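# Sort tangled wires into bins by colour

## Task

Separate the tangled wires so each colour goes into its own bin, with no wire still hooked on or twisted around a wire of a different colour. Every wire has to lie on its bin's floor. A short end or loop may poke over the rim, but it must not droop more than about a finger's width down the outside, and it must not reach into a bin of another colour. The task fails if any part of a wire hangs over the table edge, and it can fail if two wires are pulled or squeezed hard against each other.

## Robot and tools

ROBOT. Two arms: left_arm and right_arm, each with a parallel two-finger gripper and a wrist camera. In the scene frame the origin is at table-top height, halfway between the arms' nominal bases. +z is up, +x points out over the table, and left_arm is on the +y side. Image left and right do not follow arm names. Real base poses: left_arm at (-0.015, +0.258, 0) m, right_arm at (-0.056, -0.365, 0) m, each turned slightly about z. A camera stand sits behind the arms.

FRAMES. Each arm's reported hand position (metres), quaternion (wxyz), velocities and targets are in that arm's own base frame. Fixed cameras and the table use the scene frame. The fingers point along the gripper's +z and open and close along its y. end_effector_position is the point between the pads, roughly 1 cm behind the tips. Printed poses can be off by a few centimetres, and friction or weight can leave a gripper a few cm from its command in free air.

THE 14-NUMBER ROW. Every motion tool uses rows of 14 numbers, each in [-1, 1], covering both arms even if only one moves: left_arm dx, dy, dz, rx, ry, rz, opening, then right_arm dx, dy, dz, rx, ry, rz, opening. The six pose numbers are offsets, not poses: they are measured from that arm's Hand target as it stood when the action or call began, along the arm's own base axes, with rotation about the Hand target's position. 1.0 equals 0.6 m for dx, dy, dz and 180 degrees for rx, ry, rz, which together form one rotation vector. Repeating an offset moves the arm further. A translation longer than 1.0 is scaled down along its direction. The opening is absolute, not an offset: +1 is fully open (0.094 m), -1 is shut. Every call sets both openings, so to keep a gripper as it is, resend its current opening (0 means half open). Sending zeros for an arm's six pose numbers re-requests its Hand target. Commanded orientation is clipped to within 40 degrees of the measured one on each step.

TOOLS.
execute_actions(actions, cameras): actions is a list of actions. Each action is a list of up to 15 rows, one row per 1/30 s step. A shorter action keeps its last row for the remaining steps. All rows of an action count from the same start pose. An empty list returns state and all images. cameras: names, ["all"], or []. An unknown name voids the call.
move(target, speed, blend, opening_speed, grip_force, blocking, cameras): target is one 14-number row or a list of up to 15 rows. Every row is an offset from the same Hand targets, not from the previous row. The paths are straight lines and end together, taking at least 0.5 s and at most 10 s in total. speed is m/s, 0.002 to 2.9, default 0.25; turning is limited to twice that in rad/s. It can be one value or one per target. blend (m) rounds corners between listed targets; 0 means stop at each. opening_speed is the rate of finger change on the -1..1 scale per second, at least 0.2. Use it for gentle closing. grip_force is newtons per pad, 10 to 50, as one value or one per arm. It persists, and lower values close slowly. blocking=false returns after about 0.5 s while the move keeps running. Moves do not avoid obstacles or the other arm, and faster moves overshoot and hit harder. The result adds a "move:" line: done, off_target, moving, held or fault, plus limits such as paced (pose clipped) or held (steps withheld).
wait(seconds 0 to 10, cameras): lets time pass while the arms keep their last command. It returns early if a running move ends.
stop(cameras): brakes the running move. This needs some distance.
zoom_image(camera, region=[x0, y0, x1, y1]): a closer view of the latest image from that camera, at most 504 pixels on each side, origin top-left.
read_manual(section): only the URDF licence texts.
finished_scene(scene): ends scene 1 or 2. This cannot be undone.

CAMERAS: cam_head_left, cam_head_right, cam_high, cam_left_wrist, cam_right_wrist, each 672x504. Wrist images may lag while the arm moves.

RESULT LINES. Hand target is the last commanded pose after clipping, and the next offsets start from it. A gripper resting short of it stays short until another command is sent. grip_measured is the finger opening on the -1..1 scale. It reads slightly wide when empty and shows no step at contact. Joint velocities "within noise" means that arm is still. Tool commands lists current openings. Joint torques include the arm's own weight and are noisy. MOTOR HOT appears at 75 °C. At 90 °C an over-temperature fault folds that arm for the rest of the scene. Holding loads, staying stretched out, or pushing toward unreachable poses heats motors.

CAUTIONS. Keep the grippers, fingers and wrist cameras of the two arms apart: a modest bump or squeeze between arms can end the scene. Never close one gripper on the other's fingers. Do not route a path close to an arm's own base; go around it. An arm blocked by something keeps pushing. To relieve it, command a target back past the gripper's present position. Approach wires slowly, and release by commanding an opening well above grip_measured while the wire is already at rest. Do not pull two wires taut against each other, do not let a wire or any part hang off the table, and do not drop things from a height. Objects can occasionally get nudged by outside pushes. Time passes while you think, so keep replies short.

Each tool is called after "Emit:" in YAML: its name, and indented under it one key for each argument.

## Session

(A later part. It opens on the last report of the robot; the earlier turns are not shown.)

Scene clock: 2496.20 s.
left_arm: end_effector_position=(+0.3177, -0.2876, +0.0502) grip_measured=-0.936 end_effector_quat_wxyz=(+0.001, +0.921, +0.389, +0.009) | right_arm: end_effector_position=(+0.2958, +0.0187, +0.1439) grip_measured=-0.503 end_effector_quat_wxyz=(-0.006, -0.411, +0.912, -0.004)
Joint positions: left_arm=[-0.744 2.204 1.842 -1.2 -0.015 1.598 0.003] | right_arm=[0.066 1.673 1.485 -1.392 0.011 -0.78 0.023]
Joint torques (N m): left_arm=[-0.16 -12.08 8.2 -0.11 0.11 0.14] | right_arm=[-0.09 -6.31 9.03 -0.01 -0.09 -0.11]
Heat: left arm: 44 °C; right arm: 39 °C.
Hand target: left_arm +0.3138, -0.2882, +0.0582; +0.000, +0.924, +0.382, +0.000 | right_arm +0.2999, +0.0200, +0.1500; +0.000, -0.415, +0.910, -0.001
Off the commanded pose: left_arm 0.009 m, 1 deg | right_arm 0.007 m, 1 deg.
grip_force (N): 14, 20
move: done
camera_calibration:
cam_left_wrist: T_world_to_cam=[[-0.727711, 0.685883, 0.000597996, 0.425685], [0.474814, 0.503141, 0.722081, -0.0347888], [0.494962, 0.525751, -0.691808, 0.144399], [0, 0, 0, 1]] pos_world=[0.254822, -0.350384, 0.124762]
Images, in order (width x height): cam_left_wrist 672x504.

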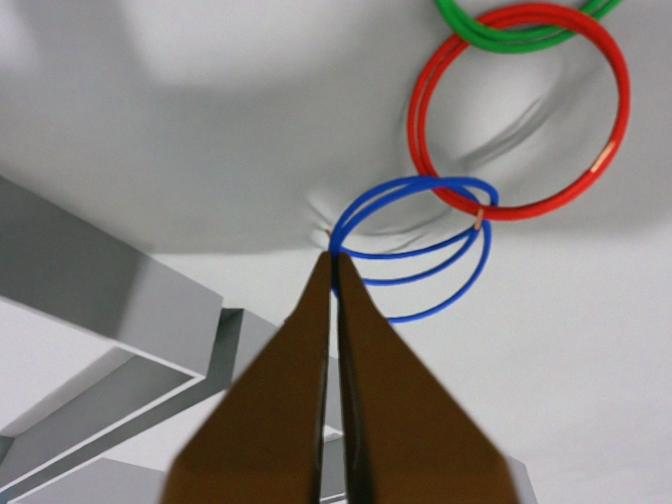

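Emit:
move:
  target:
    - [0.0093,0.0143,0,0,0,0.1222,-1, 0,0,0,0,0,0,-0.5]
    - [0.0127,0.0313,0,0,0,0.2444,-1, 0,0,0,0,0,0,-0.5]
    - [0.0093,0.0482,0,0,0,0.3667,-1, 0,0,0,0,0,0,-0.5]
    - [-0.0005,0.063,0,0,0,0.4944,-1, 0,0,0,0,0,0,-0.5]
  speed: 0.3
  blend: [0.004,0.004,0.004,0]
  cameras: ["cam_left_wrist"]

Emit:
zoom_image:
  camera: "cam_left_wrist"
  region: [290, 130, 590, 370]

Scene clock: 2510.33 s.
left_arm: end_effector_position=(+0.3098, -0.2475, +0.0411) grip_measured=-0.936 end_effector_quat_wxyz=(-0.027, +0.396, +0.918, +0.012) | right_arm: end_effector_position=(+0.2958, +0.0187, +0.1439) grip_measured=-0.503 end_effector_quat_wxyz=(-0.006, -0.411, +0.912, -0.004)
Joint positions: left_arm=[-0.68 2.146 1.711 -1.193 -0.008 0.135 0.003] | right_arm=[0.066 1.673 1.485 -1.392 0.011 -0.78 0.023]
Joint torques (N m): left_arm=[0.27 -15.1 5.26 0.33 0.06 -0.04] | right_arm=[-0.2 -6.16 9.09 0.01 -0.11 -0.09]
Heat: left arm: 46 °C; right arm: 39 °C.
Hand target: left_arm +0.3136, -0.2505, +0.0582; +0.000, +0.391, +0.920, -0.001 | right_arm +0.2999, +0.0200, +0.1500; +0.000, -0.415, +0.910, -0.001
Off the commanded pose: left_arm 0.018 m, 3 deg | right_arm 0.007 m, 1 deg.
grip_force (N): 14, 20
move: off_target (left_arm)
camera_calibration:
cam_left_wrist: T_world_to_cam=[[-0.716712, -0.697321, 0.00817378, 0.0462561], [-0.455842, 0.477324, 0.751245, 0.236011], [-0.527761, 0.534701, -0.659973, 0.438665], [0, 0, 0, 1]] pos_world=[0.372246, -0.314953, 0.111827]
Images, in order (width x height): cam_left_wrist 672x504.

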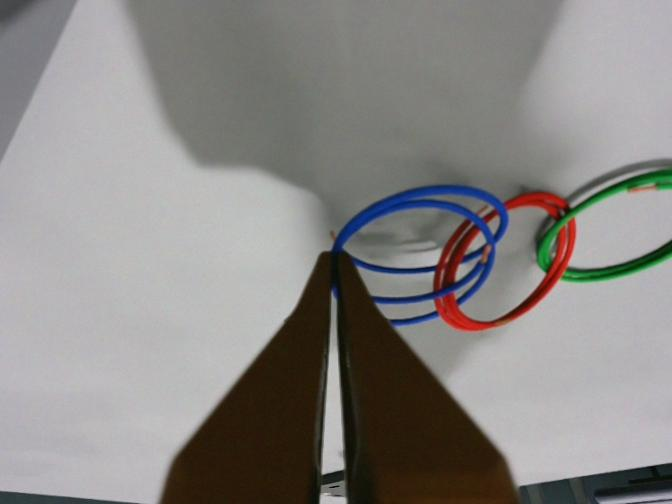

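Scaled by 1.680 from the camera's 672x504 image, which has a finer 960x720 frame.

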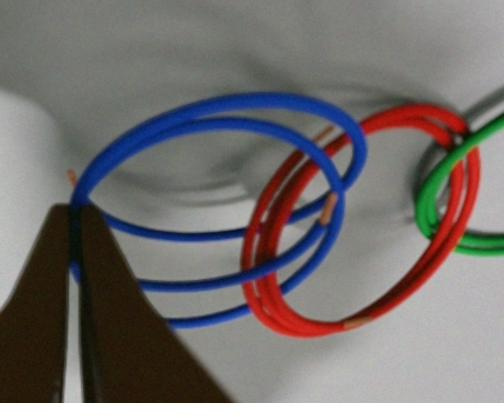

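Emit:
zoom_image:
  camera: "cam_left_wrist"
  region: [410, 170, 530, 340]

Scaled by 2.965 from the camera's 672x504 image, which has a finer 960x720 frame.

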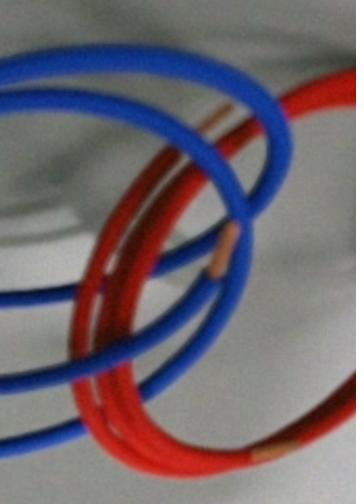

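Emit:
move:
  target:
    - [-0.015,0.01,0,0,0,0.1278,-1, 0,0,0,0,0,0,-0.5]
    - [-0.0327,0.0133,0,0,0,0.2556,-1, 0,0,0,0,0,0,-0.5]
  speed: 0.3
  blend: [0.004,0]
  cameras: ["cam_left_wrist"]

Emit:
zoom_image:
  camera: "cam_left_wrist"
  region: [380, 170, 560, 360]

Scene clock: 2524.77 s.
left_arm: end_effector_position=(+0.2927, -0.2387, +0.0431) grip_measured=-0.936 end_effector_quat_wxyz=(-0.020, +0.002, +1.000, +0.015) | right_arm: end_effector_position=(+0.2958, +0.0187, +0.1439) grip_measured=-0.503 end_effector_quat_wxyz=(-0.006, -0.411, +0.912, -0.004)
Joint positions: left_arm=[-0.686 2.063 1.591 -1.149 0.003 -0.682 0.003] | right_arm=[0.066 1.673 1.485 -1.392 0.011 -0.78 0.023]
Joint torques (N m): left_arm=[-0.59 -14.22 5.2 0.31 -0.04 -0.06] | right_arm=[-0.16 -6.24 8.87 -0.03 -0.04 -0.11]
Heat: left arm: 46 °C; right arm: 39 °C.
Hand target: left_arm +0.2939, -0.2425, +0.0582; +0.000, +0.000, +1.000, +0.000 | right_arm +0.2999, +0.0200, +0.1500; +0.000, -0.415, +0.910, -0.001
Off the commanded pose: left_arm 0.016 m, 3 deg | right_arm 0.007 m, 1 deg.
grip_force (N): 14, 20
move: off_target (left_arm)
camera_calibration:
cam_left_wrist: T_world_to_cam=[[0.0123009, -0.999715, -0.0204622, -0.244194], [-0.673478, -0.0234093, 0.738836, 0.167301], [-0.739105, 0.00469249, -0.673574, 0.362232], [0, 0, 0, 1]] pos_world=[0.383404, -0.241908, 0.115385]
Images, in order (width x height): cam_left_wrist 672x504.

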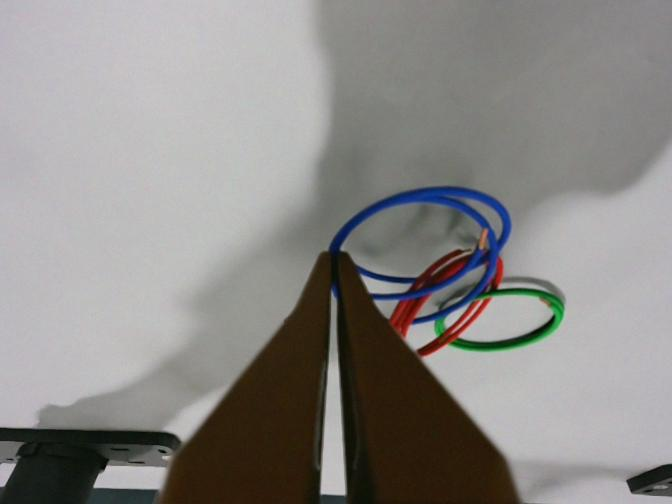

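Scaled by 2.653 from the camera's 672x504 image, which has a finer 960x720 frame.

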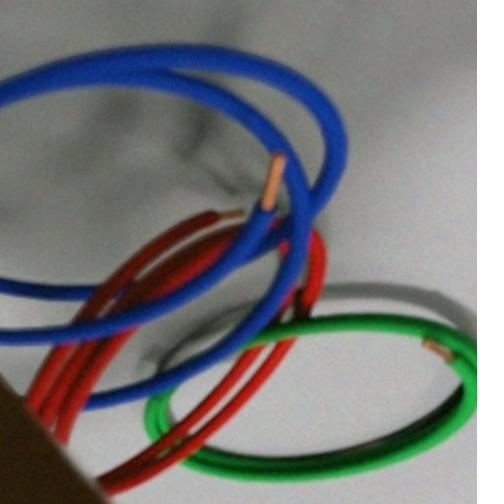

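Emit:
move:
  target:
    - [-0.0175,-0.004,0,0,0,0.1278,-1, 0,0,0,0,0,0,-0.5]
    - [-0.0262,-0.0085,0,0,0,0.19,-1, 0,0,0,0,0,0,-0.5]
  speed: 0.3
  blend: [0.004,0]
  cameras: ["cam_left_wrist"]

Emit:
zoom_image:
  camera: "cam_left_wrist"
  region: [380, 170, 560, 360]

Scene clock: 2533.83 s.
left_arm: end_effector_position=(+0.2780, -0.2465, +0.0442) grip_measured=-0.936 end_effector_quat_wxyz=(-0.013, -0.291, +0.956, +0.014) | right_arm: end_effector_position=(+0.2958, +0.0187, +0.1439) grip_measured=-0.503 end_effector_quat_wxyz=(-0.006, -0.411, +0.912, -0.004)
Joint positions: left_arm=[-0.724 2.028 1.545 -1.125 0.008 -1.316 0.003] | right_arm=[0.066 1.673 1.485 -1.392 0.011 -0.78 0.023]
Joint torques (N m): left_arm=[-0.54 -13.75 5.12 0.25 -0.09 -0.1] | right_arm=[-0.12 -6.12 9.01 -0.02 -0.08 -0.13]
Heat: left arm: 46 °C; right arm: 39 °C.
Hand target: left_arm +0.2781, -0.2476, +0.0582; +0.000, -0.293, +0.956, +0.000 | right_arm +0.2999, +0.0200, +0.1500; +0.000, -0.415, +0.910, -0.001
Off the commanded pose: left_arm 0.014 m, 2 deg | right_arm 0.007 m, 1 deg.
grip_force (N): 14, 20
move: off_target (left_arm)
camera_calibration:
cam_left_wrist: T_world_to_cam=[[0.570332, -0.820995, -0.0262517, -0.362642], [-0.556371, -0.409619, 0.722955, 0.0293416], [-0.604295, -0.397718, -0.690397, 0.216144], [0, 0, 0, 1]] pos_world=[0.353766, -0.199744, 0.118493]
Images, in order (width x height): cam_left_wrist 672x504.

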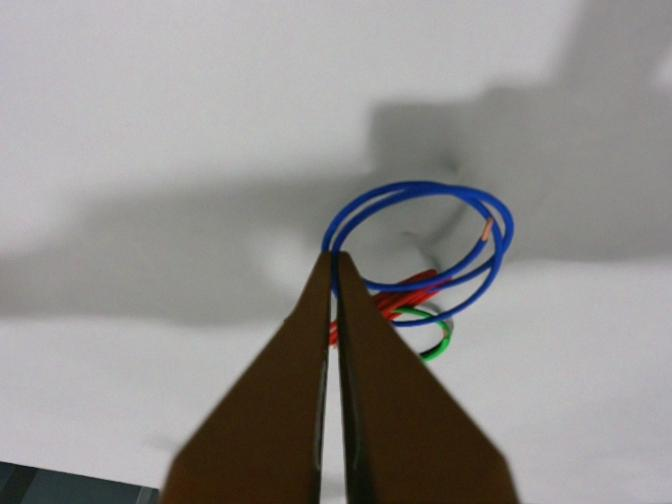

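Scaled by 2.653 from the camera's 672x504 image, which has a finer 960x720 frame.

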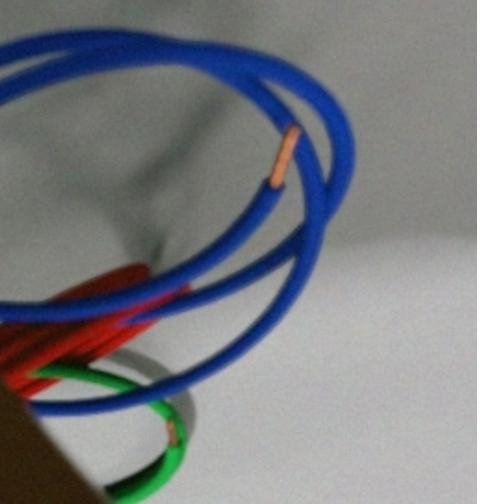

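Emit:
move:
  target:
    - [0.0277,0.0187,0,0,0,0,-1, 0,0,0,0,0,0,-0.5]
    - [0.0277,0.0187,-0.09,0,0,0,-1, 0,0,0,0,0,0,-0.5]
    - [0.0277,0.0187,-0.088,0,0,0,-0.35, 0,0,0,0,0,0,-0.5]
    - [0.0277,0.0187,0.05,0,0,0,-0.35, 0,0,0,0,0,0,-0.5]
  speed: [0.1,0.08,0.05,0.12]
  cameras: ["cam_left_wrist"]

Emit:
zoom_image:
  camera: "cam_left_wrist"
  region: [300, 80, 520, 310]

Scene clock: 2550.90 s.
left_arm: end_effector_position=(+0.2907, -0.2354, +0.0686) grip_measured=-0.353 end_effector_quat_wxyz=(-0.015, -0.293, +0.956, +0.015) | right_arm: end_effector_position=(+0.2958, +0.0187, +0.1439) grip_measured=-0.503 end_effector_quat_wxyz=(-0.006, -0.411, +0.912, -0.004)
Joint positions: left_arm=[-0.679 2.024 1.636 -1.226 0.008 -1.275 0.03] | right_arm=[0.066 1.673 1.485 -1.392 0.011 -0.78 0.023]
Joint torques (N m): left_arm=[-0.03 -13.19 7.97 0.02 -0.1 0] | right_arm=[-0.06 -6.19 8.94 0.01 -0.06 -0.11]
Heat: left arm: 46 °C; right arm: 39 °C.
Hand target: left_arm +0.2948, -0.2364, +0.0882; +0.000, -0.293, +0.956, +0.000 | right_arm +0.2999, +0.0200, +0.1500; +0.000, -0.415, +0.910, -0.001
Off the commanded pose: left_arm 0.020 m, 3 deg | right_arm 0.007 m, 1 deg.
grip_force (N): 14, 20
move: off_target (left_arm); target 3's new opening was sent with left_arm's hand 0.014 m and 1 deg from that target
camera_calibration:
cam_left_wrist: T_world_to_cam=[[0.573363, -0.818771, -0.0294694, -0.360191], [-0.551714, -0.412441, 0.724917, 0.0211942], [-0.605695, -0.399382, -0.688206, 0.244945], [0, 0, 0, 1]] pos_world=[0.366575, -0.188346, 0.142594]
Images, in order (width x height): cam_left_wrist 672x504.

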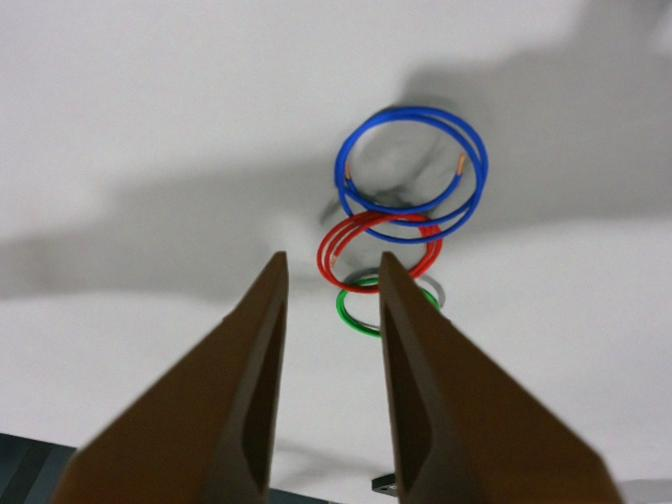

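Scaled by 2.191 from the camera's 672x504 image, which has a finer 960x720 frame.

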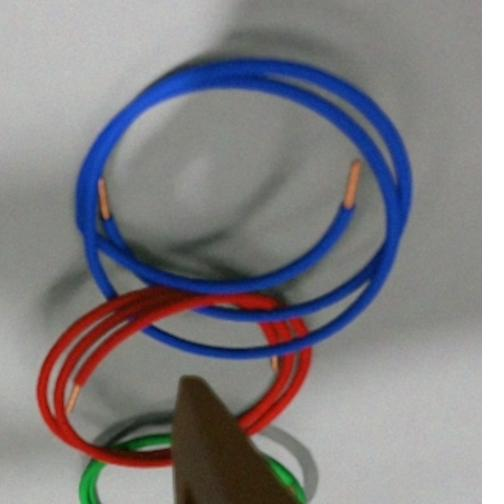

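Emit:
move:
  target:
    - [0.02,-0.04,-0.01,0,0,-0.4722,-0.35, 0,0,0,0,0,0,-0.5]
    - [0.0357,-0.0835,-0.08,0,0,-0.9444,-0.35, 0,0,0,0,0,0,-0.5]
  speed: [0.5,0.4]
  blend: [0.02,0]
  cameras: ["cam_left_wrist"]

Emit:
zoom_image:
  camera: "cam_left_wrist"
  region: [250, 90, 590, 310]

Scene clock: 2580.10 s.
left_arm: end_effector_position=(+0.3170, -0.2810, +0.0464) grip_measured=-0.353 end_effector_quat_wxyz=(+0.004, +0.916, +0.401, +0.009) | right_arm: end_effector_position=(+0.2958, +0.0187, +0.1439) grip_measured=-0.503 end_effector_quat_wxyz=(-0.006, -0.411, +0.912, -0.004)
Joint positions: left_arm=[-0.734 2.179 1.786 -1.163 -0.014 1.582 0.03] | right_arm=[0.066 1.673 1.485 -1.392 0.011 -0.78 0.023]
Joint torques (N m): left_arm=[-0.47 -9.21 8.32 0.24 0.11 0.48] | right_arm=[-0.12 -6.35 9.06 -0.02 -0.05 -0.11]
Heat: left arm: 46 °C; right arm: 39 °C.
Hand target: left_arm +0.3162, -0.2865, +0.0402; +0.000, +0.927, +0.376, +0.000 | right_arm +0.2999, +0.0200, +0.1500; +0.000, -0.415, +0.910, -0.001
Off the commanded pose: left_arm 0.008 m, 3 deg | right_arm 0.007 m, 1 deg.
grip_force (N): 14, 20
move: off_target (left_arm)
camera_calibration:
cam_left_wrist: T_world_to_cam=[[-0.745732, 0.666223, -0.00564914, 0.421133], [0.458287, 0.519098, 0.721464, -0.0252914], [0.483588, 0.535429, -0.692429, 0.14502], [0, 0, 0, 1]] pos_world=[0.255513, -0.345087, 0.121042]
Images, in order (width x height): cam_left_wrist 672x504.

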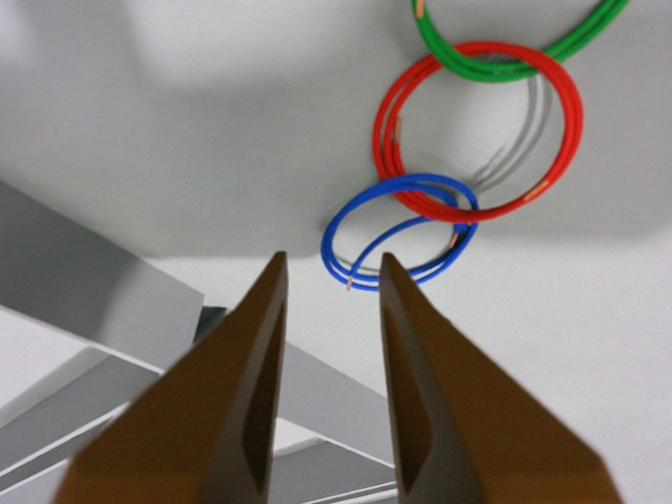

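Scaled by 1.482 from the camera's 672x504 image, which has a finer 960x720 frame.

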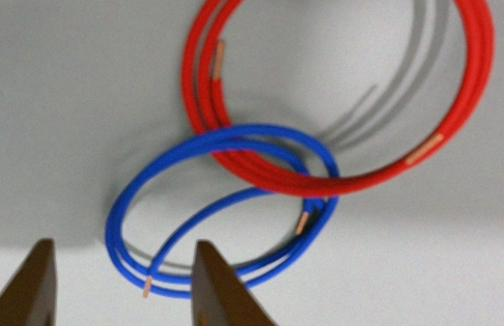

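Emit:
zoom_image:
  camera: "cam_left_wrist"
  region: [310, 160, 500, 300]

Scaled by 2.653 from the camera's 672x504 image, which has a finer 960x720 frame.

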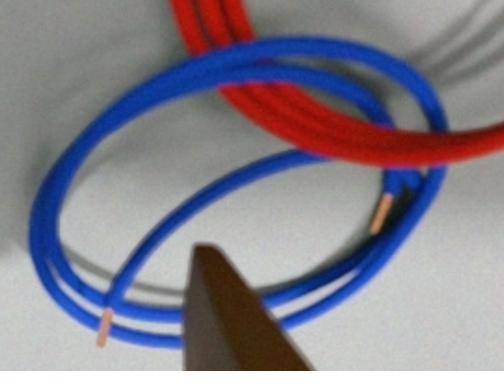

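Emit:
move:
  target:
    - [0.0247,0.0178,0,0,0,0,-0.35, 0,0,0,0,0,0,-0.5]
    - [0.0247,0.0178,-0.055,0,0,0,-0.35, 0,0,0,0,0,0,-0.5]
  speed: [0.15,0.07]
  cameras: ["cam_left_wrist"]

Emit:
zoom_image:
  camera: "cam_left_wrist"
  region: [250, 130, 590, 350]

Scene clock: 2632.20 s.
left_arm: end_effector_position=(+0.3362, -0.2756, +0.0210) grip_measured=-0.353 end_effector_quat_wxyz=(+0.009, +0.918, +0.396, +0.015) | right_arm: end_effector_position=(+0.2958, +0.0187, +0.1439) grip_measured=-0.503 end_effector_quat_wxyz=(-0.006, -0.411, +0.912, -0.004)
Joint positions: left_arm=[-0.697 2.229 1.764 -1.076 -0.019 1.631 0.03] | right_arm=[0.066 1.673 1.485 -1.392 0.011 -0.78 0.023]
Joint torques (N m): left_arm=[-0.06 -9.78 5.5 0.41 0.15 0.41] | right_arm=[-0.12 -6.31 9.07 -0.01 -0.06 -0.13]
Heat: left arm: 44 °C; right arm: 39 °C.
Hand target: left_arm +0.3310, -0.2758, +0.0073; +0.000, +0.927, +0.376, +0.000 | right_arm +0.2999, +0.0200, +0.1500; +0.000, -0.415, +0.910, -0.001
Off the commanded pose: left_arm 0.015 m, 3 deg | right_arm 0.007 m, 1 deg.
grip_force (N): 14, 20
move: off_target (left_arm)
camera_calibration:
cam_left_wrist: T_world_to_cam=[[-0.737184, 0.675397, -0.019979, 0.431613], [0.453831, 0.516822, 0.725901, -0.0177636], [0.500597, 0.526056, -0.687509, 0.106771], [0, 0, 0, 1]] pos_world=[0.272791, -0.338497, 0.0949237]
Images, in order (width x height): cam_left_wrist 672x504.

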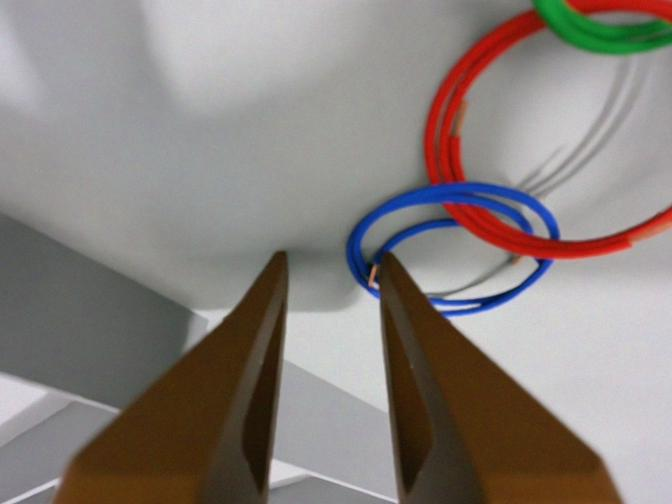

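Scaled by 1.482 from the camera's 672x504 image, which has a finer 960x720 frame.

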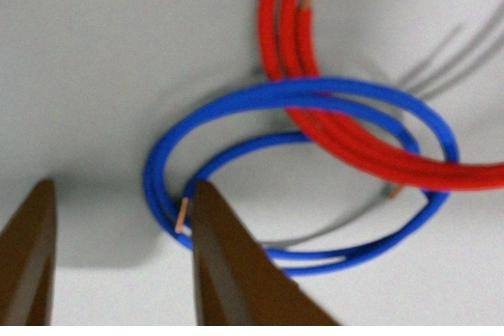

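Emit:
move:
  target: [-0.0067, 0.0075, -0.0083, 0, 0, 0, -0.35, 0, 0, 0, 0, 0, 0, -0.5]
  speed: 0.1
  cameras: ["cam_left_wrist"]

Scene clock: 2667.87 s.
left_arm: end_effector_position=(+0.3353, -0.2744, +0.0189) grip_measured=-0.353 end_effector_quat_wxyz=(+0.010, +0.920, +0.392, +0.017) | right_arm: end_effector_position=(+0.2958, +0.0187, +0.1439) grip_measured=-0.503 end_effector_quat_wxyz=(-0.006, -0.411, +0.912, -0.004)
Joint positions: left_arm=[-0.697 2.221 1.743 -1.059 -0.021 1.639 0.03] | right_arm=[0.066 1.673 1.485 -1.392 0.011 -0.78 0.023]
Joint torques (N m): left_arm=[0.12 -10.4 3.28 0.58 0.16 0.35] | right_arm=[-0.16 -6.26 8.98 0.01 -0.08 -0.11]
Heat: left arm: 45 °C; right arm: 39 °C.
Hand target: left_arm +0.3271, -0.2713, +0.0023; +0.000, +0.927, +0.376, +0.000 | right_arm +0.2999, +0.0200, +0.1500; +0.000, -0.415, +0.910, -0.001
Off the commanded pose: left_arm 0.019 m, 3 deg | right_arm 0.007 m, 1 deg.
grip_force (N): 14, 20
move: off_target (left_arm)
camera_calibration:
cam_left_wrist: T_world_to_cam=[[-0.732206, 0.680688, -0.0231889, 0.429924], [0.45469, 0.513885, 0.727447, -0.017581], [0.507081, 0.522097, -0.685772, 0.101876], [0, 0, 0, 1]] pos_world=[0.271128, -0.336799, 0.0926225]
Images, in order (width x height): cam_left_wrist 672x504.

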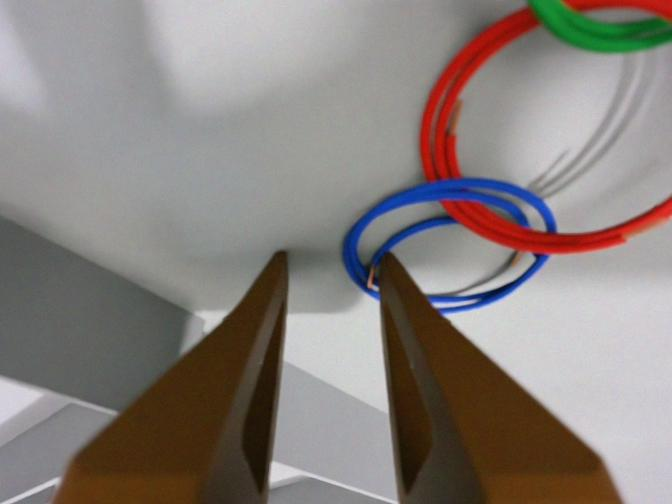

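Emit:
zoom_image:
  camera: "cam_left_wrist"
  region: [320, 150, 600, 340]

Scaled by 1.800 from the camera's 672x504 image, which has a finer 960x720 frame.

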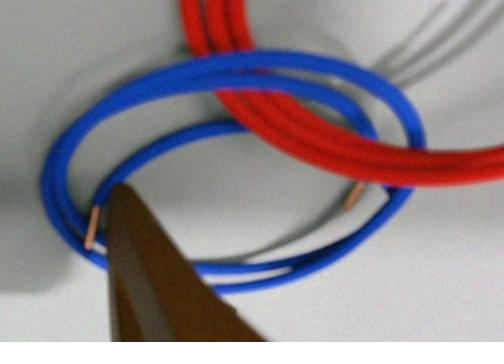

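Emit:
move:
  target: [0, 0, 0, 0, 0, 0, -1, 0, 0, 0, 0, 0, 0, -0.5]
  speed: 0.05
  cameras: ["cam_left_wrist"]

Scene clock: 2700.43 s.
left_arm: end_effector_position=(+0.3280, -0.2676, +0.0185) grip_measured=-0.849 end_effector_quat_wxyz=(-0.007, +0.920, +0.391, +0.010) | right_arm: end_effector_position=(+0.2958, +0.0187, +0.1439) grip_measured=-0.503 end_effector_quat_wxyz=(-0.006, -0.411, +0.912, -0.004)
Joint positions: left_arm=[-0.697 2.218 1.738 -1.093 -0.024 1.64 0.007] | right_arm=[0.066 1.673 1.485 -1.392 0.011 -0.78 0.023]
Joint torques (N m): left_arm=[0.08 -10.1 3.56 0.92 0.18 0.33] | right_arm=[-0.16 -6.17 8.95 0 -0.06 -0.11]
Heat: left arm: 47 °C; right arm: 39 °C.
Hand target: left_arm +0.3270, -0.2713, +0.0022; +0.000, +0.927, +0.376, +0.000 | right_arm +0.2999, +0.0200, +0.1500; +0.000, -0.415, +0.910, -0.001
Off the commanded pose: left_arm 0.017 m, 2 deg | right_arm 0.007 m, 1 deg.
grip_force (N): 14, 20
move: off_target (left_arm)
camera_calibration:
cam_left_wrist: T_world_to_cam=[[-0.731352, 0.681865, 0.0135877, 0.419345], [0.474602, 0.494536, 0.728139, -0.0292094], [0.489773, 0.538975, -0.685294, 0.112006], [0, 0, 0, 1]] pos_world=[0.265694, -0.33186, 0.0923279]
Images, in order (width x height): cam_left_wrist 672x504.

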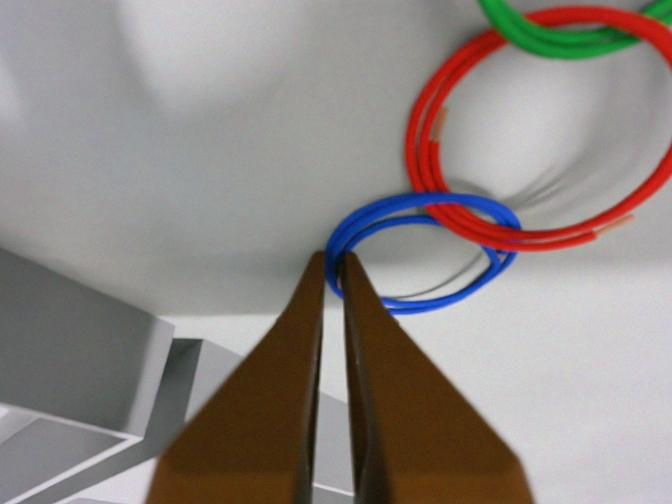

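Emit:
move:
  target:
    - [0, 0, 0.06, 0, 0, 0, -1, 0, 0, 0, 0, 0, 0, -0.5]
    - [0.0099, 0.0150, 0.06, 0, 0, 0.1278, -1, 0, 0, 0, 0, 0, 0, -0.5]
    - [0.0132, 0.0318, 0.06, 0, 0, 0.25, -1, 0, 0, 0, 0, 0, 0, -0.5]
    - [0.0099, 0.0487, 0.06, 0, 0, 0.3722, -1, 0, 0, 0, 0, 0, 0, -0.5]
    - [0, 0.0636, 0.06, 0, 0, 0.5, -1, 0, 0, 0, 0, 0, 0, -0.5]
  speed: 0.3
  blend: [0.004, 0.004, 0.004, 0.004, 0]
  cameras: ["cam_left_wrist"]

Scene clock: 2722.13 s.
left_arm: end_effector_position=(+0.3220, -0.2296, +0.0214) grip_measured=-0.927 end_effector_quat_wxyz=(-0.028, +0.395, +0.918, +0.010) | right_arm: end_effector_position=(+0.2958, +0.0187, +0.1439) grip_measured=-0.503 end_effector_quat_wxyz=(-0.006, -0.411, +0.912, -0.004)
Joint positions: left_arm=[-0.625 2.162 1.656 -1.124 -0.007 0.186 0.003] | right_arm=[0.066 1.673 1.485 -1.392 0.011 -0.78 0.023]
Joint torques (N m): left_arm=[0.31 -15.12 5.14 0.33 0.05 -0.04] | right_arm=[-0.16 -6.12 8.95 0.01 -0.06 -0.11]
Heat: left arm: 46 °C; right arm: 39 °C.
Hand target: left_arm +0.3271, -0.2330, +0.0383; +0.000, +0.390, +0.921, -0.001 | right_arm +0.2999, +0.0200, +0.1500; +0.000, -0.415, +0.910, -0.001
Off the commanded pose: left_arm 0.018 m, 4 deg | right_arm 0.007 m, 1 deg.
grip_force (N): 14, 20
move: off_target (left_arm)
camera_calibration:
cam_left_wrist: T_world_to_cam=[[-0.714138, -0.699899, 0.012201, 0.0662097], [-0.454526, 0.476889, 0.752318, 0.247319], [-0.532365, 0.531714, -0.658687, 0.423288], [0, 0, 0, 1]] pos_world=[0.385039, -0.296671, 0.0919438]
Images, in order (width x height): cam_left_wrist 672x504.

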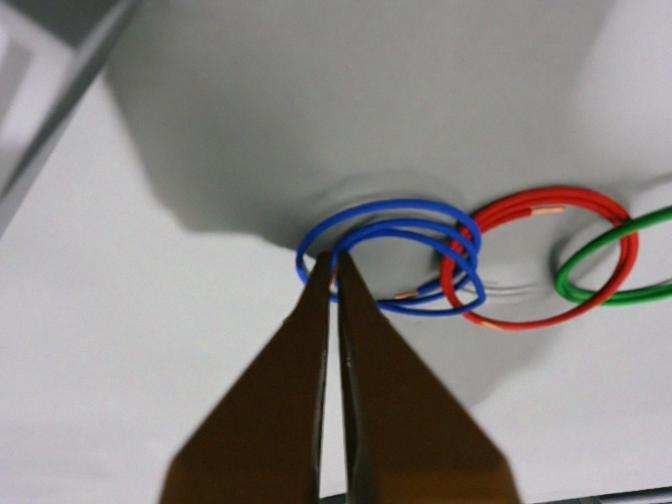

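Emit:
zoom_image:
  camera: "cam_left_wrist"
  region: [270, 160, 550, 350]

Scaled by 1.800 from the camera's 672x504 image, which has a finer 960x720 frame.

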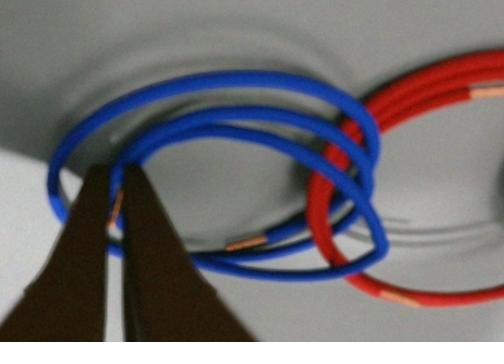

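Emit:
move:
  target:
    - [-0.0150, 0.0099, 0.0, 0, 0, 0.1278, -1, 0, 0, 0, 0, 0, 0, -0.5]
    - [-0.0326, 0.0132, 0.0, 0, 0, 0.2556, -1, 0, 0, 0, 0, 0, 0, -0.5]
    - [-0.0472, 0.0105, 0, 0, 0, 0.3611, -1, 0, 0, 0, 0, 0, 0, -0.5]
    - [-0.0576, 0.0050, 0, 0, 0, 0.4444, -1, 0, 0, 0, 0, 0, 0, -0.5]
  speed: 0.3
  blend: [0.004, 0.004, 0.004, 0]
  cameras: ["cam_left_wrist"]

Scene clock: 2750.00 s.
left_arm: end_effector_position=(+0.2911, -0.2285, +0.0245) grip_measured=-0.927 end_effector_quat_wxyz=(-0.015, -0.291, +0.956, +0.014) | right_arm: end_effector_position=(+0.2958, +0.0187, +0.1439) grip_measured=-0.503 end_effector_quat_wxyz=(-0.006, -0.411, +0.912, -0.004)
Joint positions: left_arm=[-0.663 2.045 1.488 -1.054 0.01 -1.255 0.003] | right_arm=[0.066 1.673 1.485 -1.392 0.011 -0.78 0.023]
Joint torques (N m): left_arm=[-0.53 -13.72 5.01 0.26 -0.1 -0.1] | right_arm=[-0.21 -6.13 8.99 0 -0.05 -0.08]
Heat: left arm: 47 °C; right arm: 39 °C.
Hand target: left_arm +0.2924, -0.2301, +0.0382; +0.000, -0.294, +0.956, -0.001 | right_arm +0.2999, +0.0200, +0.1500; +0.000, -0.415, +0.910, -0.001
Off the commanded pose: left_arm 0.014 m, 2 deg | right_arm 0.007 m, 1 deg.
grip_force (N): 14, 20
move: off_target (left_arm)
camera_calibration:
cam_left_wrist: T_world_to_cam=[[0.570051, -0.821196, -0.0260584, -0.355739], [-0.553923, -0.407555, 0.725995, 0.0579846], [-0.606804, -0.399419, -0.687207, 0.217947], [0, 0, 0, 1]] pos_world=[0.367159, -0.181448, 0.0984079]
Images, in order (width x height): cam_left_wrist 672x504.

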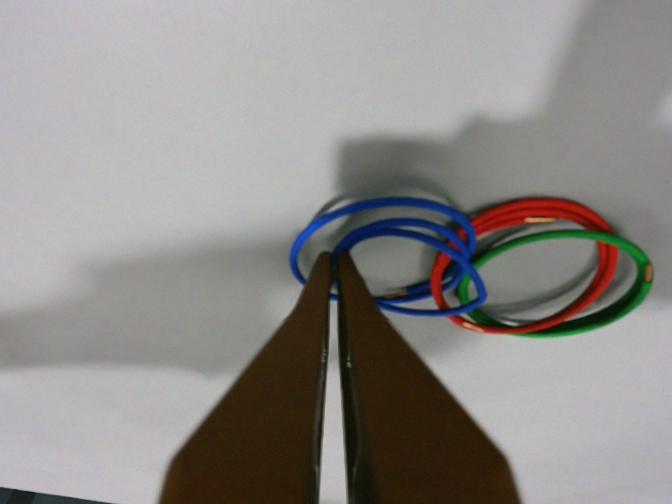

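Emit:
zoom_image:
  camera: "cam_left_wrist"
  region: [270, 170, 520, 350]

Emit:
execute_actions:
  actions: []
  cameras: ["cam_high", "cam_head_left"]

Scaled by 2.016 from the camera's 672x504 image, which has a finer 960x720 frame.

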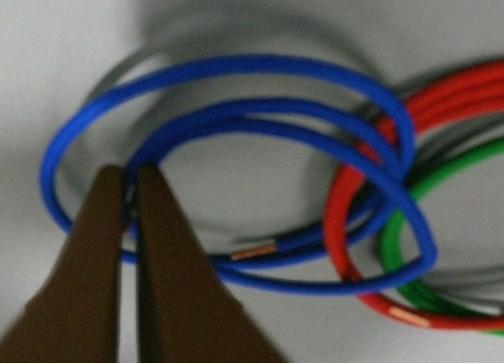

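Scene clock: 2829.17 s.
left_arm: end_effector_position=(+0.2911, -0.2285, +0.0245) grip_measured=-0.927 end_effector_quat_wxyz=(-0.015, -0.292, +0.956, +0.014) | right_arm: end_effector_position=(+0.2958, +0.0187, +0.1439) grip_measured=-0.503 end_effector_quat_wxyz=(-0.006, -0.411, +0.912, -0.004)
Joint positions: left_arm=[-0.663 2.045 1.488 -1.054 0.01 -1.255 0.003] | right_arm=[0.066 1.673 1.485 -1.392 0.011 -0.78 0.023]
Joint velocities: within noise
Joint torques (N m): left_arm=[-0.55 -13.71 5.01 0.27 -0.1 -0.09] | right_arm=[-0.28 -6.26 8.99 -0.01 -0.1 -0.13]
Motor temperatures (°C): left_arm=[30 47 33 32 28 28 29] | right_arm=[30 34 39 30 31 29 28]
Heat: left arm: 47 °C; right arm: 39 °C.
Hand target: left_arm +0.2924, -0.2301, +0.0382; +0.000, -0.293, +0.956, -0.001 | right_arm +0.2999, +0.0200, +0.1500; +0.000, -0.415, +0.910, -0.001
Tool commands: left_gripper/opening=-1.0 right_gripper/opening=-0.5
Off the commanded pose: left_arm 0.014 m, 2 deg | right_arm 0.007 m, 1 deg.
grip_force (N): 14, 20
Images, in order (width x height): cam_head_left 672x504, cam_high 672x504.

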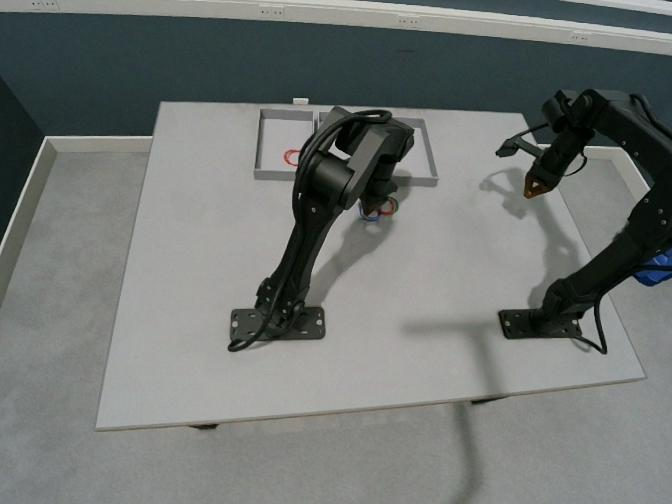

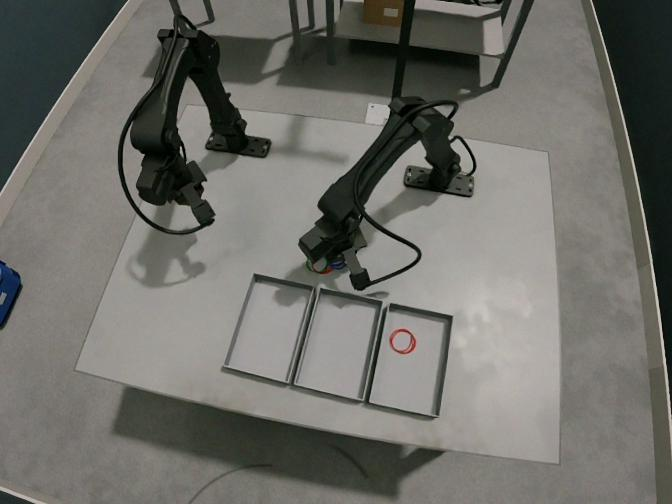

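Emit:
move:
  target: [0, 0, -0.055, 0, 0, 0, -1, 0, 0, 0, 0, 0, 0, -0.5]
  speed: 0.1

Emit:
move:
  target: [0, 0, 0, 0, 0, 0, -0.35, 0, 0, 0, 0, 0, 0, -0.5]
  speed: 0.1
  opening_speed: 1.0

Emit:
move:
  target:
    - [0, 0, 0.14, 0, 0, 0, -0.35, 0, 0, 0, 0, 0, 0, -0.5]
  speed: 0.2
  cameras: ["cam_left_wrist"]

Scene clock: 2998.43 s.
left_arm: end_effector_position=(+0.2907, -0.2282, +0.0181) grip_measured=-0.927 end_effector_quat_wxyz=(-0.007, -0.292, +0.956, +0.002) | right_arm: end_effector_position=(+0.2958, +0.0187, +0.1439) grip_measured=-0.503 end_effector_quat_wxyz=(-0.006, -0.411, +0.912, -0.004)
Joint positions: left_arm=[-0.663 2.025 1.432 -0.989 0.01 -1.256 0.003] | right_arm=[0.066 1.673 1.485 -1.392 0.011 -0.78 0.023]
Joint torques (N m): left_arm=[-0.54 -8.79 3.4 0.94 -0.11 -0.09] | right_arm=[-0.27 -6.22 8.95 0 -0.05 -0.09]
Heat: left arm: 49 °C; right arm: 39 °C.
Hand target: left_arm +0.2925, -0.2302, +0.0053; +0.000, -0.293, +0.956, -0.001 | right_arm +0.2999, +0.0200, +0.1500; +0.000, -0.415, +0.910, -0.001
Off the commanded pose: left_arm 0.013 m, 1 deg | right_arm 0.007 m, 1 deg.
grip_force (N): 14, 20
move: off_target (left_arm)

Scene clock: 2999.30 s.
left_arm: end_effector_position=(+0.2859, -0.2248, +0.0164) grip_measured=-0.353 end_effector_quat_wxyz=(-0.013, -0.293, +0.956, +0.010) | right_arm: end_effector_position=(+0.2958, +0.0187, +0.1439) grip_measured=-0.503 end_effector_quat_wxyz=(-0.006, -0.411, +0.912, -0.004)
Joint positions: left_arm=[-0.664 2.025 1.424 -1.002 0.011 -1.258 0.03] | right_arm=[0.066 1.673 1.485 -1.392 0.011 -0.78 0.023]
Joint torques (N m): left_arm=[-0.5 -8.75 4.03 1.04 -0.11 -0.08] | right_arm=[-0.25 -6.16 9.05 0.02 -0.08 -0.12]
Heat: left arm: 49 °C; right arm: 39 °C.
Hand target: left_arm +0.2926, -0.2301, +0.0053; +0.000, -0.293, +0.956, -0.001 | right_arm +0.2999, +0.0200, +0.1500; +0.000, -0.415, +0.910, -0.001
Off the commanded pose: left_arm 0.014 m, 2 deg | right_arm 0.007 m, 1 deg.
grip_force (N): 14, 20
move: off_target (left_arm)

Scene clock: 3000.57 s.
left_arm: end_effector_position=(+0.2910, -0.2288, +0.0748) grip_measured=-0.353 end_effector_quat_wxyz=(-0.012, -0.293, +0.956, +0.008) | right_arm: end_effector_position=(+0.2958, +0.0187, +0.1439) grip_measured=-0.503 end_effector_quat_wxyz=(-0.006, -0.411, +0.912, -0.004)
Joint positions: left_arm=[-0.664 1.99 1.612 -1.221 0.011 -1.258 0.03] | right_arm=[0.066 1.673 1.485 -1.392 0.011 -0.78 0.023]
Joint torques (N m): left_arm=[-0.5 -12.05 7.71 0.06 -0.11 -0.07] | right_arm=[-0.25 -6.2 8.95 -0.01 -0.08 -0.12]
Heat: left arm: 49 °C; right arm: 39 °C.
Hand target: left_arm +0.2926, -0.2301, +0.0893; +0.000, -0.293, +0.956, -0.001 | right_arm +0.2999, +0.0200, +0.1500; +0.000, -0.415, +0.910, -0.001
Off the commanded pose: left_arm 0.015 m, 2 deg | right_arm 0.007 m, 1 deg.
grip_force (N): 14, 20
move: off_target (left_arm)
camera_calibration:
cam_left_wrist: T_world_to_cam=[[0.572441, -0.819824, -0.0141196, -0.355875], [-0.559325, -0.403024, 0.724381, 0.0239997], [-0.599556, -0.406768, -0.689255, 0.24859], [0, 0, 0, 1]] pos_world=[0.366185, -0.180964, 0.148932]
Images, in order (width x height): cam_left_wrist 672x504.

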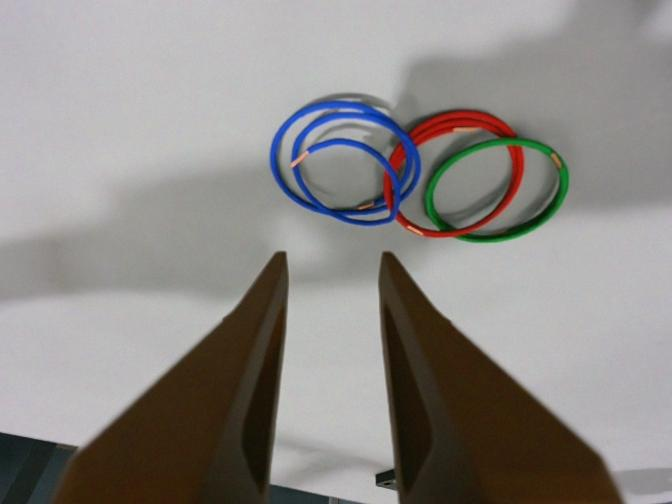

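Emit:
zoom_image:
  camera: "cam_left_wrist"
  region: [240, 70, 600, 260]

Scaled by 1.400 from the camera's 672x504 image, which has a finer 960x720 frame.

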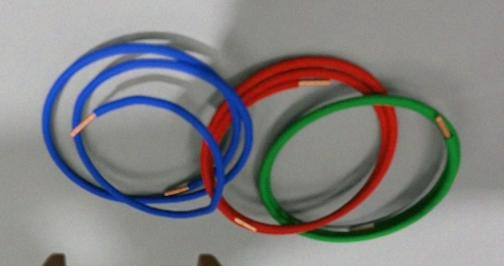

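Emit:
zoom_image:
  camera: "cam_left_wrist"
  region: [340, 120, 460, 240]

Scaled by 4.200 from the camera's 672x504 image, which has a finer 960x720 frame.

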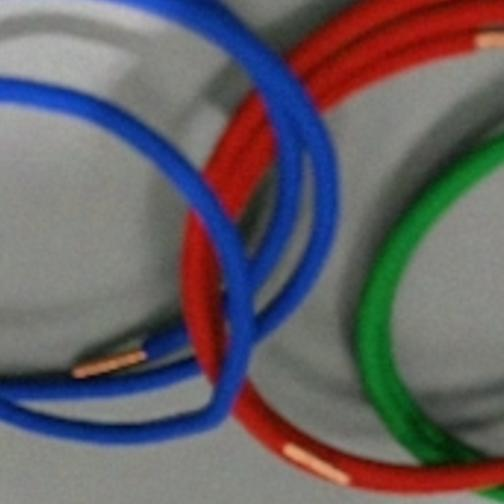

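Emit:
move:
  target:
    - [-0.067, 0.467, 0.167, 0, 0, 0, -0.35, 0, 0, 0, 0, 0, 0, -0.35]
    - [-0.067, 0.467, 0.167, 0, 0, 0, -0.35, 0.002, 0.426, -0.085, 0.1836, 0.0167, -0.4741, -0.35]
  speed: [0.3, 0.25]
  blend: [0.01, 0]
  cameras: ["cam_right_wrist", "cam_high"]

Scene clock: 3060.33 s.
left_arm: end_effector_position=(+0.2500, +0.0497, +0.1792) grip_measured=-0.353 end_effector_quat_wxyz=(-0.018, -0.295, +0.955, +0.001) | right_arm: end_effector_position=(+0.3005, +0.2775, +0.1021) grip_measured=-0.353 end_effector_quat_wxyz=(+0.079, +0.315, +0.913, +0.246)
Joint positions: left_arm=[0.194 1.556 1.503 -1.553 0.002 -0.406 0.03] | right_arm=[0.692 1.654 1.165 -0.57 -0.117 1.387 0.03]
Joint torques (N m): left_arm=[-0.14 -7.01 8.23 0.14 -0.03 0.03] | right_arm=[0.25 -7.56 5.44 1.09 0.08 0.04]
Heat: left arm: 50 °C; right arm: 39 °C.
Hand target: left_arm +0.2523, +0.0501, +0.1895; +0.000, -0.294, +0.956, -0.001 | right_arm +0.3011, +0.2757, +0.0991; +0.086, +0.319, +0.912, +0.245
Off the commanded pose: left_arm 0.011 m, 2 deg | right_arm 0.004 m, 1 deg.
grip_force (N): 14, 20
move: off_target (left_arm); blend cut to 0 m at target 1
camera_calibration:
cam_right_wrist: T_world_to_cam=[[-0.52953, -0.705163, -0.471533, 0.399977], [-0.762991, 0.152992, 0.628043, 0.131264], [-0.370731, 0.692343, -0.619047, 0.0998053], [0, 0, 0, 1]] pos_world=[0.348954, 0.192867, 0.167947]
Images, in order (width x height): cam_high 672x504, cam_right_wrist 672x504.

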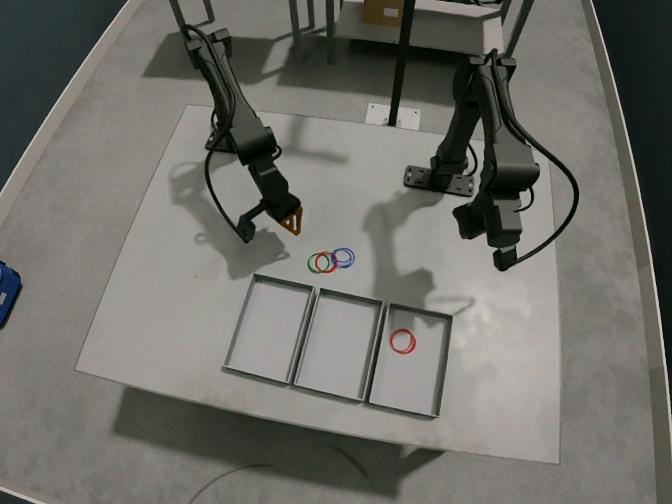

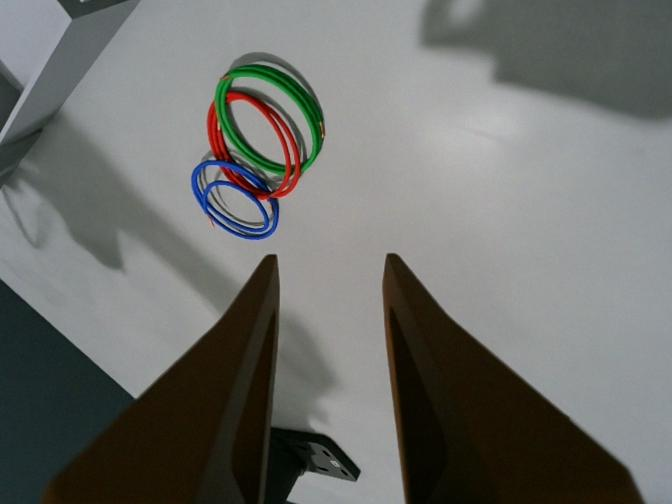

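Emit:
zoom_image:
  camera: "cam_high"
  region: [270, 200, 400, 300]

Emit:
zoom_image:
  camera: "cam_right_wrist"
  region: [170, 40, 350, 260]

Scaled by 3.877 from the camera's 672x504 image, which has a finer 960x720 frame.

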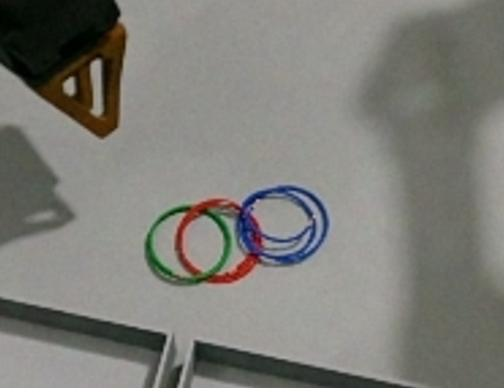

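Scaled by 2.291 from the camera's 672x504 image, which has a finer 960x720 frame.

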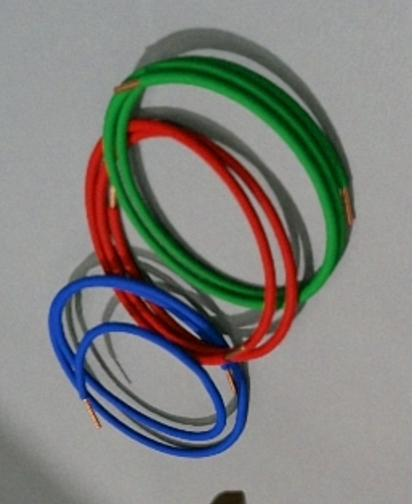

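Emit:
move:
  target: [0.0485, -0.4393, -0.1992, 0, 0, 0, -0.35, 0, 0, 0, 0, 0, 0, -0.35]
  speed: 0.25
  cameras: ["cam_left_wrist"]

Scene clock: 3149.67 s.
left_arm: end_effector_position=(+0.2730, -0.2127, +0.0702) grip_measured=-0.353 end_effector_quat_wxyz=(-0.008, -0.286, +0.958, -0.002) | right_arm: end_effector_position=(+0.3005, +0.2775, +0.1021) grip_measured=-0.353 end_effector_quat_wxyz=(+0.079, +0.315, +0.913, +0.246)
Joint positions: left_arm=[-0.657 1.881 1.444 -1.14 0.014 -1.238 0.03] | right_arm=[0.692 1.654 1.165 -0.57 -0.117 1.387 0.03]
Joint torques (N m): left_arm=[0.39 -7.45 8.23 0.32 -0.14 -0.08] | right_arm=[0.25 -7.45 5.53 1.1 0.11 0.06]
Motor temperatures (°C): left_arm=[30 45 36 32 28 28 29] | right_arm=[30 34 37 35 31 29 28]
Heat: left arm: 45 °C; right arm: 37 °C.
Hand target: left_arm +0.2813, -0.2135, +0.0700; +0.000, -0.293, +0.956, -0.001 | right_arm +0.3011, +0.2757, +0.0991; +0.086, +0.319, +0.912, +0.245
Off the commanded pose: left_arm 0.008 m, 1 deg | right_arm 0.004 m, 1 deg.
grip_force (N): 14, 20
move: done
camera_calibration:
cam_left_wrist: T_world_to_cam=[[0.561846, -0.827207, 0.00756952, -0.332672], [-0.575072, -0.383983, 0.722391, 0.0323294], [-0.594661, -0.410225, -0.691443, 0.239383], [0, 0, 0, 1]] pos_world=[0.347854, -0.164574, 0.144683]
Images, in order (width x height): cam_left_wrist 672x504.

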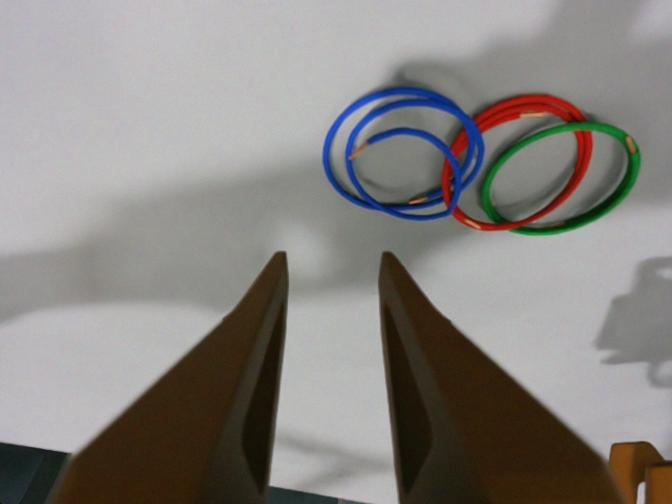

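Emit:
move:
  target: [0, 0, -0.1125, 0, 0, 0, -0.35, 0, 0, 0, 0, 0, 0, -0.35]
  speed: 0.12
  cameras: ["cam_left_wrist"]

Scene clock: 3155.80 s.
left_arm: end_effector_position=(+0.2764, -0.2154, +0.0160) grip_measured=-0.353 end_effector_quat_wxyz=(-0.005, -0.287, +0.958, -0.005) | right_arm: end_effector_position=(+0.3005, +0.2775, +0.1021) grip_measured=-0.353 end_effector_quat_wxyz=(+0.079, +0.315, +0.913, +0.246)
Joint positions: left_arm=[-0.657 1.948 1.311 -0.931 0.015 -1.24 0.03] | right_arm=[0.692 1.654 1.165 -0.57 -0.117 1.387 0.03]
Joint torques (N m): left_arm=[0.38 -6.95 4.63 0.8 -0.15 -0.07] | right_arm=[0.2 -7.54 5.42 1.1 0.09 0.04]
Heat: left arm: 45 °C; right arm: 37 °C.
Hand target: left_arm +0.2813, -0.2136, +0.0025; +0.000, -0.293, +0.956, -0.001 | right_arm +0.3011, +0.2757, +0.0991; +0.086, +0.319, +0.912, +0.245
Off the commanded pose: left_arm 0.015 m, 1 deg | right_arm 0.004 m, 1 deg.
grip_force (N): 14, 20
move: off_target (left_arm)
camera_calibration:
cam_left_wrist: T_world_to_cam=[[0.56331, -0.826083, 0.0163812, -0.336664], [-0.57944, -0.380834, 0.720566, 0.0742288], [-0.589009, -0.415394, -0.693193, 0.200192], [0, 0, 0, 1]] pos_world=[0.350572, -0.166685, 0.0907997]
Images, in order (width x height): cam_left_wrist 672x504.

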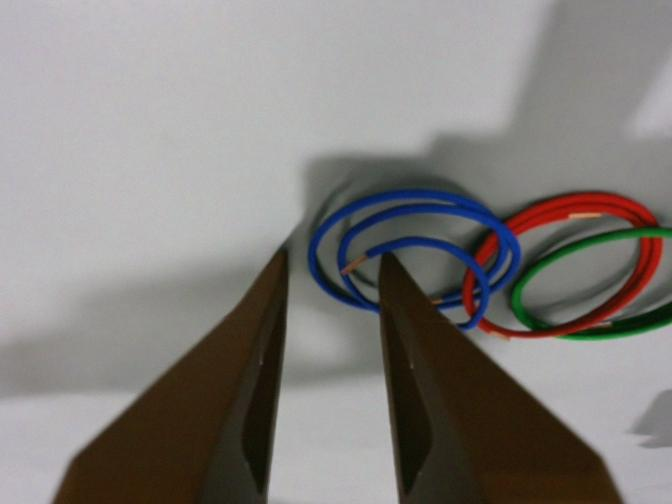

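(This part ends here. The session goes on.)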